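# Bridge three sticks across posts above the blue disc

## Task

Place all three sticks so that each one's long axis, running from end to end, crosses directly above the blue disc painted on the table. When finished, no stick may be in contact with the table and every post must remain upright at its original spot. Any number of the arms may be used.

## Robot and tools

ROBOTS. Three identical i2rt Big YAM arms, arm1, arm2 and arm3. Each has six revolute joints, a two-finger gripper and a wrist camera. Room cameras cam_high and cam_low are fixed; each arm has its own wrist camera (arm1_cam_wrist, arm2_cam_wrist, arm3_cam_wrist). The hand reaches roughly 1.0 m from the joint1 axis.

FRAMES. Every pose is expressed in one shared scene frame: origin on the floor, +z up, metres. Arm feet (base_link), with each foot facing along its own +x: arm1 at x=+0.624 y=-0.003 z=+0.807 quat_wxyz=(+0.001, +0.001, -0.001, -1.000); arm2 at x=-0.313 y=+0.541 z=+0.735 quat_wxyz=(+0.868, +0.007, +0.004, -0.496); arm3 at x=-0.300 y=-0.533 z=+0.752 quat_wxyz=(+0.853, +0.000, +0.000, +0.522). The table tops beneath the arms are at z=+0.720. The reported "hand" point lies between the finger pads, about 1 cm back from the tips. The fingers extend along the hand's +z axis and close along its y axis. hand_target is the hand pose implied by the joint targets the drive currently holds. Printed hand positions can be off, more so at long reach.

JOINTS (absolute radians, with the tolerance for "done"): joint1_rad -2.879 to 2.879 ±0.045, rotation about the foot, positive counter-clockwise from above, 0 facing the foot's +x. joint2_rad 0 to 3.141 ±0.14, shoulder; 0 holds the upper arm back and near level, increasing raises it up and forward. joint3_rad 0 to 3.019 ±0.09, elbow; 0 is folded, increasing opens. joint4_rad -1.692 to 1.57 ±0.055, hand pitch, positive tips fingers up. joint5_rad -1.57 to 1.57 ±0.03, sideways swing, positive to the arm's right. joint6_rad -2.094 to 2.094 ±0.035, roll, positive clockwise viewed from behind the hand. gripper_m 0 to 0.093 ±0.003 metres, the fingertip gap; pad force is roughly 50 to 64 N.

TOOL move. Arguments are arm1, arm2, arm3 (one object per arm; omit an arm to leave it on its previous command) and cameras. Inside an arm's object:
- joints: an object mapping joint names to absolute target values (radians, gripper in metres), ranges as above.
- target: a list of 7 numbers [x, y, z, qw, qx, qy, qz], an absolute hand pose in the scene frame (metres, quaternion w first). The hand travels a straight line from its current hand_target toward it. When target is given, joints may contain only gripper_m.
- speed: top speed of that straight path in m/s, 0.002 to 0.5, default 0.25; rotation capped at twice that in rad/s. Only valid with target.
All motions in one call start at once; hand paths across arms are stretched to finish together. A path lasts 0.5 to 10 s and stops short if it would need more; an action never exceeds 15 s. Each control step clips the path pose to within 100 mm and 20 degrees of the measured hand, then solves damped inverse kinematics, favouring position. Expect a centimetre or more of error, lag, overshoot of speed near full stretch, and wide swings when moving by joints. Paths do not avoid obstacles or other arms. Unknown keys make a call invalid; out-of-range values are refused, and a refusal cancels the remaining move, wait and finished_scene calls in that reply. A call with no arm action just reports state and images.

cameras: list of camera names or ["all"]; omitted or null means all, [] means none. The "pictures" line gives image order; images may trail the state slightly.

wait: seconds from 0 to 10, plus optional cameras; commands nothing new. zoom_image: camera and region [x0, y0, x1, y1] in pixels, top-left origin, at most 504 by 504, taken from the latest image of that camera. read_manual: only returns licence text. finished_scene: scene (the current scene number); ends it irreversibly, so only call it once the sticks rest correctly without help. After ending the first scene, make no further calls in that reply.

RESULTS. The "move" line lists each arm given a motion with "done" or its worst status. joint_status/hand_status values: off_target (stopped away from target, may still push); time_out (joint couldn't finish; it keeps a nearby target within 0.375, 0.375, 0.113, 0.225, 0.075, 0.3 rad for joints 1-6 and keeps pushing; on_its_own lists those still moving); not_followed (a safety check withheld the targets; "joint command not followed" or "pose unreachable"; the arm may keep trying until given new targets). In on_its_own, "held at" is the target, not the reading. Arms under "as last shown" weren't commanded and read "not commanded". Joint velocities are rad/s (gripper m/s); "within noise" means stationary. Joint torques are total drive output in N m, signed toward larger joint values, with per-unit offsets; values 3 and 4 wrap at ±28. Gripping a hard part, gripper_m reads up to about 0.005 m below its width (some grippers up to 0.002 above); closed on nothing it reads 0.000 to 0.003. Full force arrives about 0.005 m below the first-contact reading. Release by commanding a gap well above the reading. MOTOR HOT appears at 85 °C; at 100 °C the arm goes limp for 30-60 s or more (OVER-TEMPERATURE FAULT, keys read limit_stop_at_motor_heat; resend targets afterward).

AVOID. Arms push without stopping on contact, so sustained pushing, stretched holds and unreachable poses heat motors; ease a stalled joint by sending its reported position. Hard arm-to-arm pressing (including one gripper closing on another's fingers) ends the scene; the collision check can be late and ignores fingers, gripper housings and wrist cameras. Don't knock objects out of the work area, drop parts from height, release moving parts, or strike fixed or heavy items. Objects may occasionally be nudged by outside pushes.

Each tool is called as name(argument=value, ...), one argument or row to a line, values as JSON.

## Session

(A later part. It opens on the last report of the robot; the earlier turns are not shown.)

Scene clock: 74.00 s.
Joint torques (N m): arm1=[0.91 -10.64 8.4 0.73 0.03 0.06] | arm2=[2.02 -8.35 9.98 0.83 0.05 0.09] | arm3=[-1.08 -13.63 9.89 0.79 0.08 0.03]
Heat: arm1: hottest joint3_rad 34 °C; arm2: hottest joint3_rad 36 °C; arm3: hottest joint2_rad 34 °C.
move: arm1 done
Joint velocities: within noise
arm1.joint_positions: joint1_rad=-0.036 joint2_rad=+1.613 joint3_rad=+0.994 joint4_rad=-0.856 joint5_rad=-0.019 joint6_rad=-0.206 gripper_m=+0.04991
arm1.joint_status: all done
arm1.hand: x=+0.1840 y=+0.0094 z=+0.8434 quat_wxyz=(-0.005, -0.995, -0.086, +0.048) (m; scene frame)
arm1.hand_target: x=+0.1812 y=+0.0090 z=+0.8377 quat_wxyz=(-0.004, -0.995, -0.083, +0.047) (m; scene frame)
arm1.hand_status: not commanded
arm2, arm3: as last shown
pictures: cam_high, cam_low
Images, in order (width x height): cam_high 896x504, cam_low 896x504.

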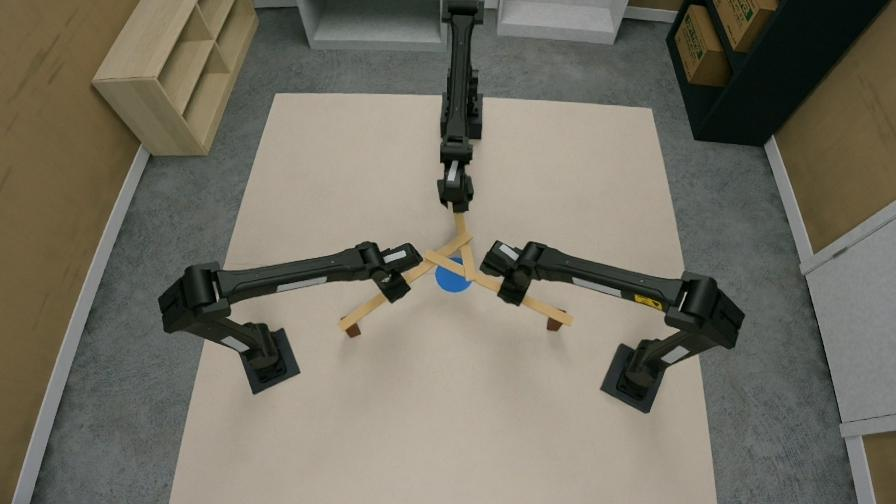

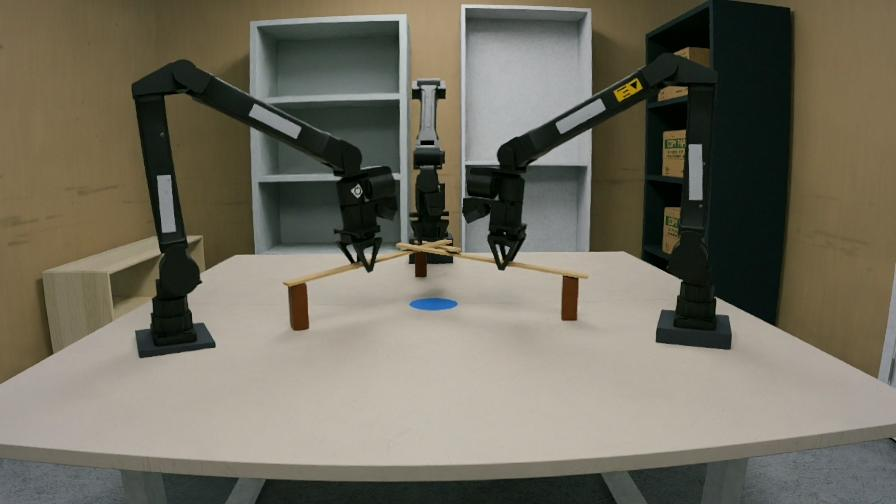

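move(
  arm1={"target":[0.184,0.0093,0.95,-0.0039,-0.9955,-0.0827,0.0473],"speed":0.15,"joints":{"gripper_m":0.06}},
  arm2={"target":[-0.1021,0.1561,0.95,0.0856,0.4286,0.8985,-0.0409],"speed":0.15,"joints":{"gripper_m":0.06}},
  arm3={"target":[-0.0917,-0.156,0.95,0.0395,-0.5533,0.8317,0.0263],"speed":0.15,"joints":{"gripper_m":0.06}},
)

zoom_image(
  camera="cam_high",
  region=[320, 170, 600, 350],
)

zoom_image(
  camera="cam_low",
  region=[260, 220, 620, 340],
)

Scene clock: 76.13 s.
Joint torques (N m): arm1=[0.97 -11.28 12.98 -0.39 -0.02 -0.04] | arm2=[1.67 -9.88 13.89 0.17 0.01 0.05] | arm3=[-1.2 -14.8 13.78 -0.02 0.09 0.03]
Heat: arm1: hottest joint3_rad 34 °C; arm2: hottest joint3_rad 36 °C; arm3: hottest joint2_rad 34 °C.
move: arm1 off_target; arm2 off_target; arm3 off_target
Joint velocities: within noise
arm1.joint_positions: joint1_rad=-0.036 joint2_rad=+1.482 joint3_rad=+1.103 joint4_rad=-1.135 joint5_rad=-0.019 joint6_rad=-0.205 gripper_m=+0.05988
arm1.joint_status: all done
arm1.hand: x=+0.1994 y=+0.0091 z=+0.9311 quat_wxyz=(-0.007, -0.996, -0.086, +0.029) (m; scene frame)
arm1.hand_target: x=+0.1848 y=+0.0092 z=+0.9501 quat_wxyz=(-0.004, -0.995, -0.083, +0.048) (m; scene frame)
arm1.hand_status: off_target (0.024 m and 2.2 deg from the pose sent, 0.107 m and 0.4 deg at the start)
arm2.joint_positions: joint1_rad=-0.038 joint2_rad=+1.362 joint3_rad=+1.162 joint4_rad=-1.226 joint5_rad=-0.027 joint6_rad=-0.187 gripper_m=+0.05988
arm2.joint_status: all done
arm2.hand: x=-0.1104 y=+0.1702 z=+0.9222 quat_wxyz=(-0.063, -0.429, -0.901, +0.024) (m; scene frame)
arm2.hand_target: x=-0.1027 y=+0.1573 z=+0.9499 quat_wxyz=(-0.086, -0.429, -0.899, +0.041) (m; scene frame)
arm2.hand_status: off_target (0.032 m and 3.3 deg from the pose sent, 0.109 m and 0.1 deg at the start)
arm3.joint_positions: joint1_rad=-0.036 joint2_rad=+1.430 joint3_rad=+1.190 joint4_rad=-1.282 joint5_rad=-0.012 joint6_rad=-0.114 gripper_m=+0.05991
arm3.joint_status: all done
arm3.hand: x=-0.0975 y=-0.1664 z=+0.9290 quat_wxyz=(-0.019, +0.555, -0.832, -0.017) (m; scene frame)
arm3.hand_target: x=-0.0920 y=-0.1567 z=+0.9500 quat_wxyz=(-0.040, +0.553, -0.832, -0.026) (m; scene frame)
arm3.hand_status: off_target (0.024 m and 2.6 deg from the pose sent, 0.111 m and 0.5 deg at the start)
pictures: arm1_cam_wrist, arm2_cam_wrist, arm3_cam_wrist, cam_high, cam_low
Images, in order (width x height): arm1_cam_wrist 672x504, arm2_cam_wrist 672x504, arm3_cam_wrist 672x504, cam_high 896x504, cam_low 896x504.

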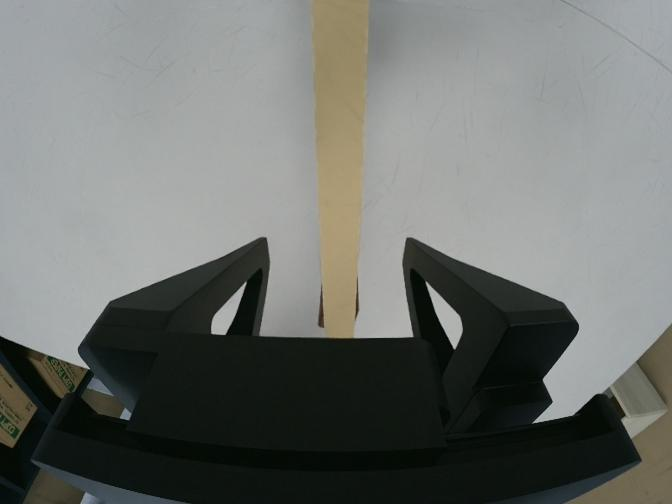

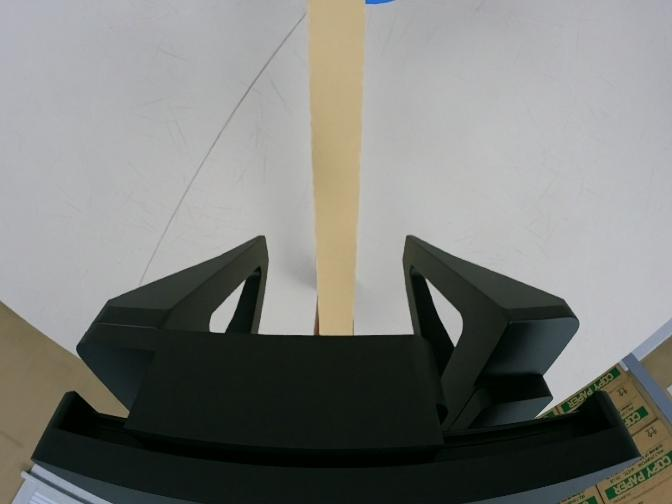

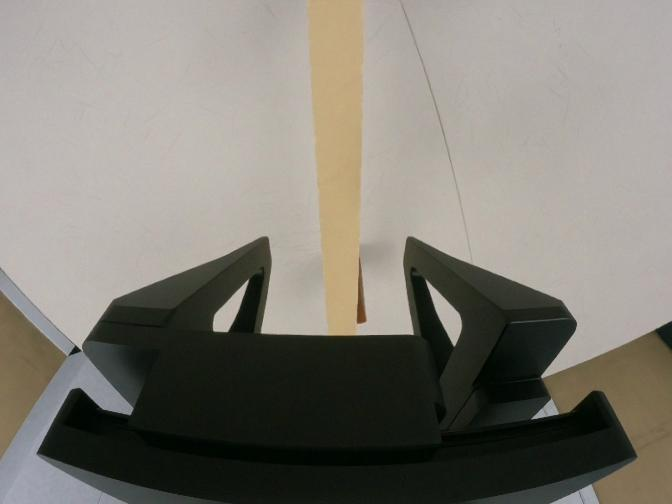

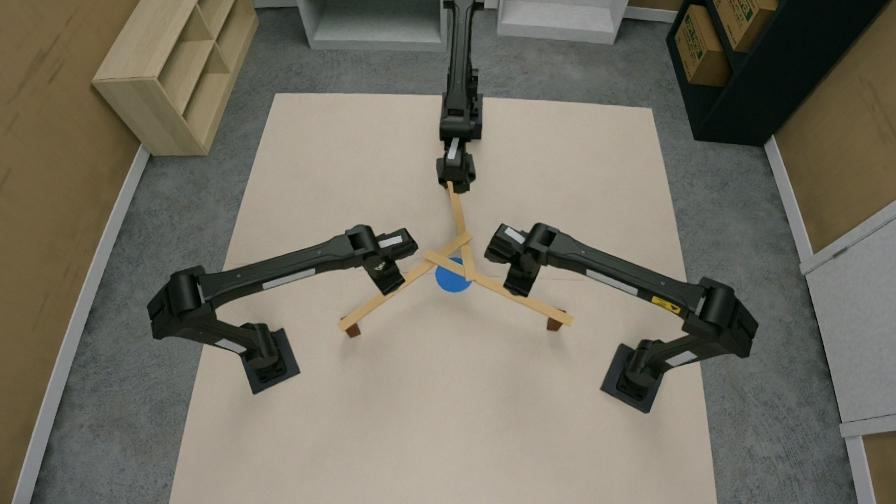

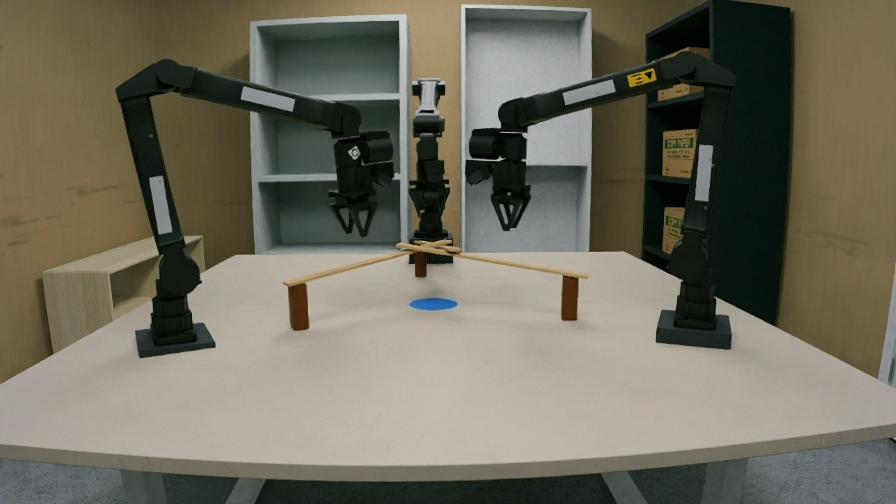

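Scaled by 1.800 from the camera's 896x504 image, which has a finer 1280x720 frame.

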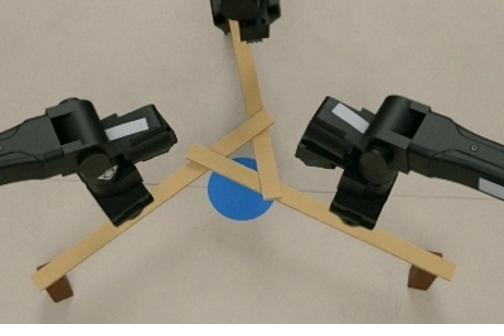

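Scaled by 1.400 from the camera's 896x504 image, which has a finer 1280x720 frame.

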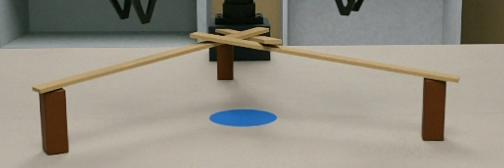

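finished_scene(
  scene=3,
)

The scene is finished: the task was done.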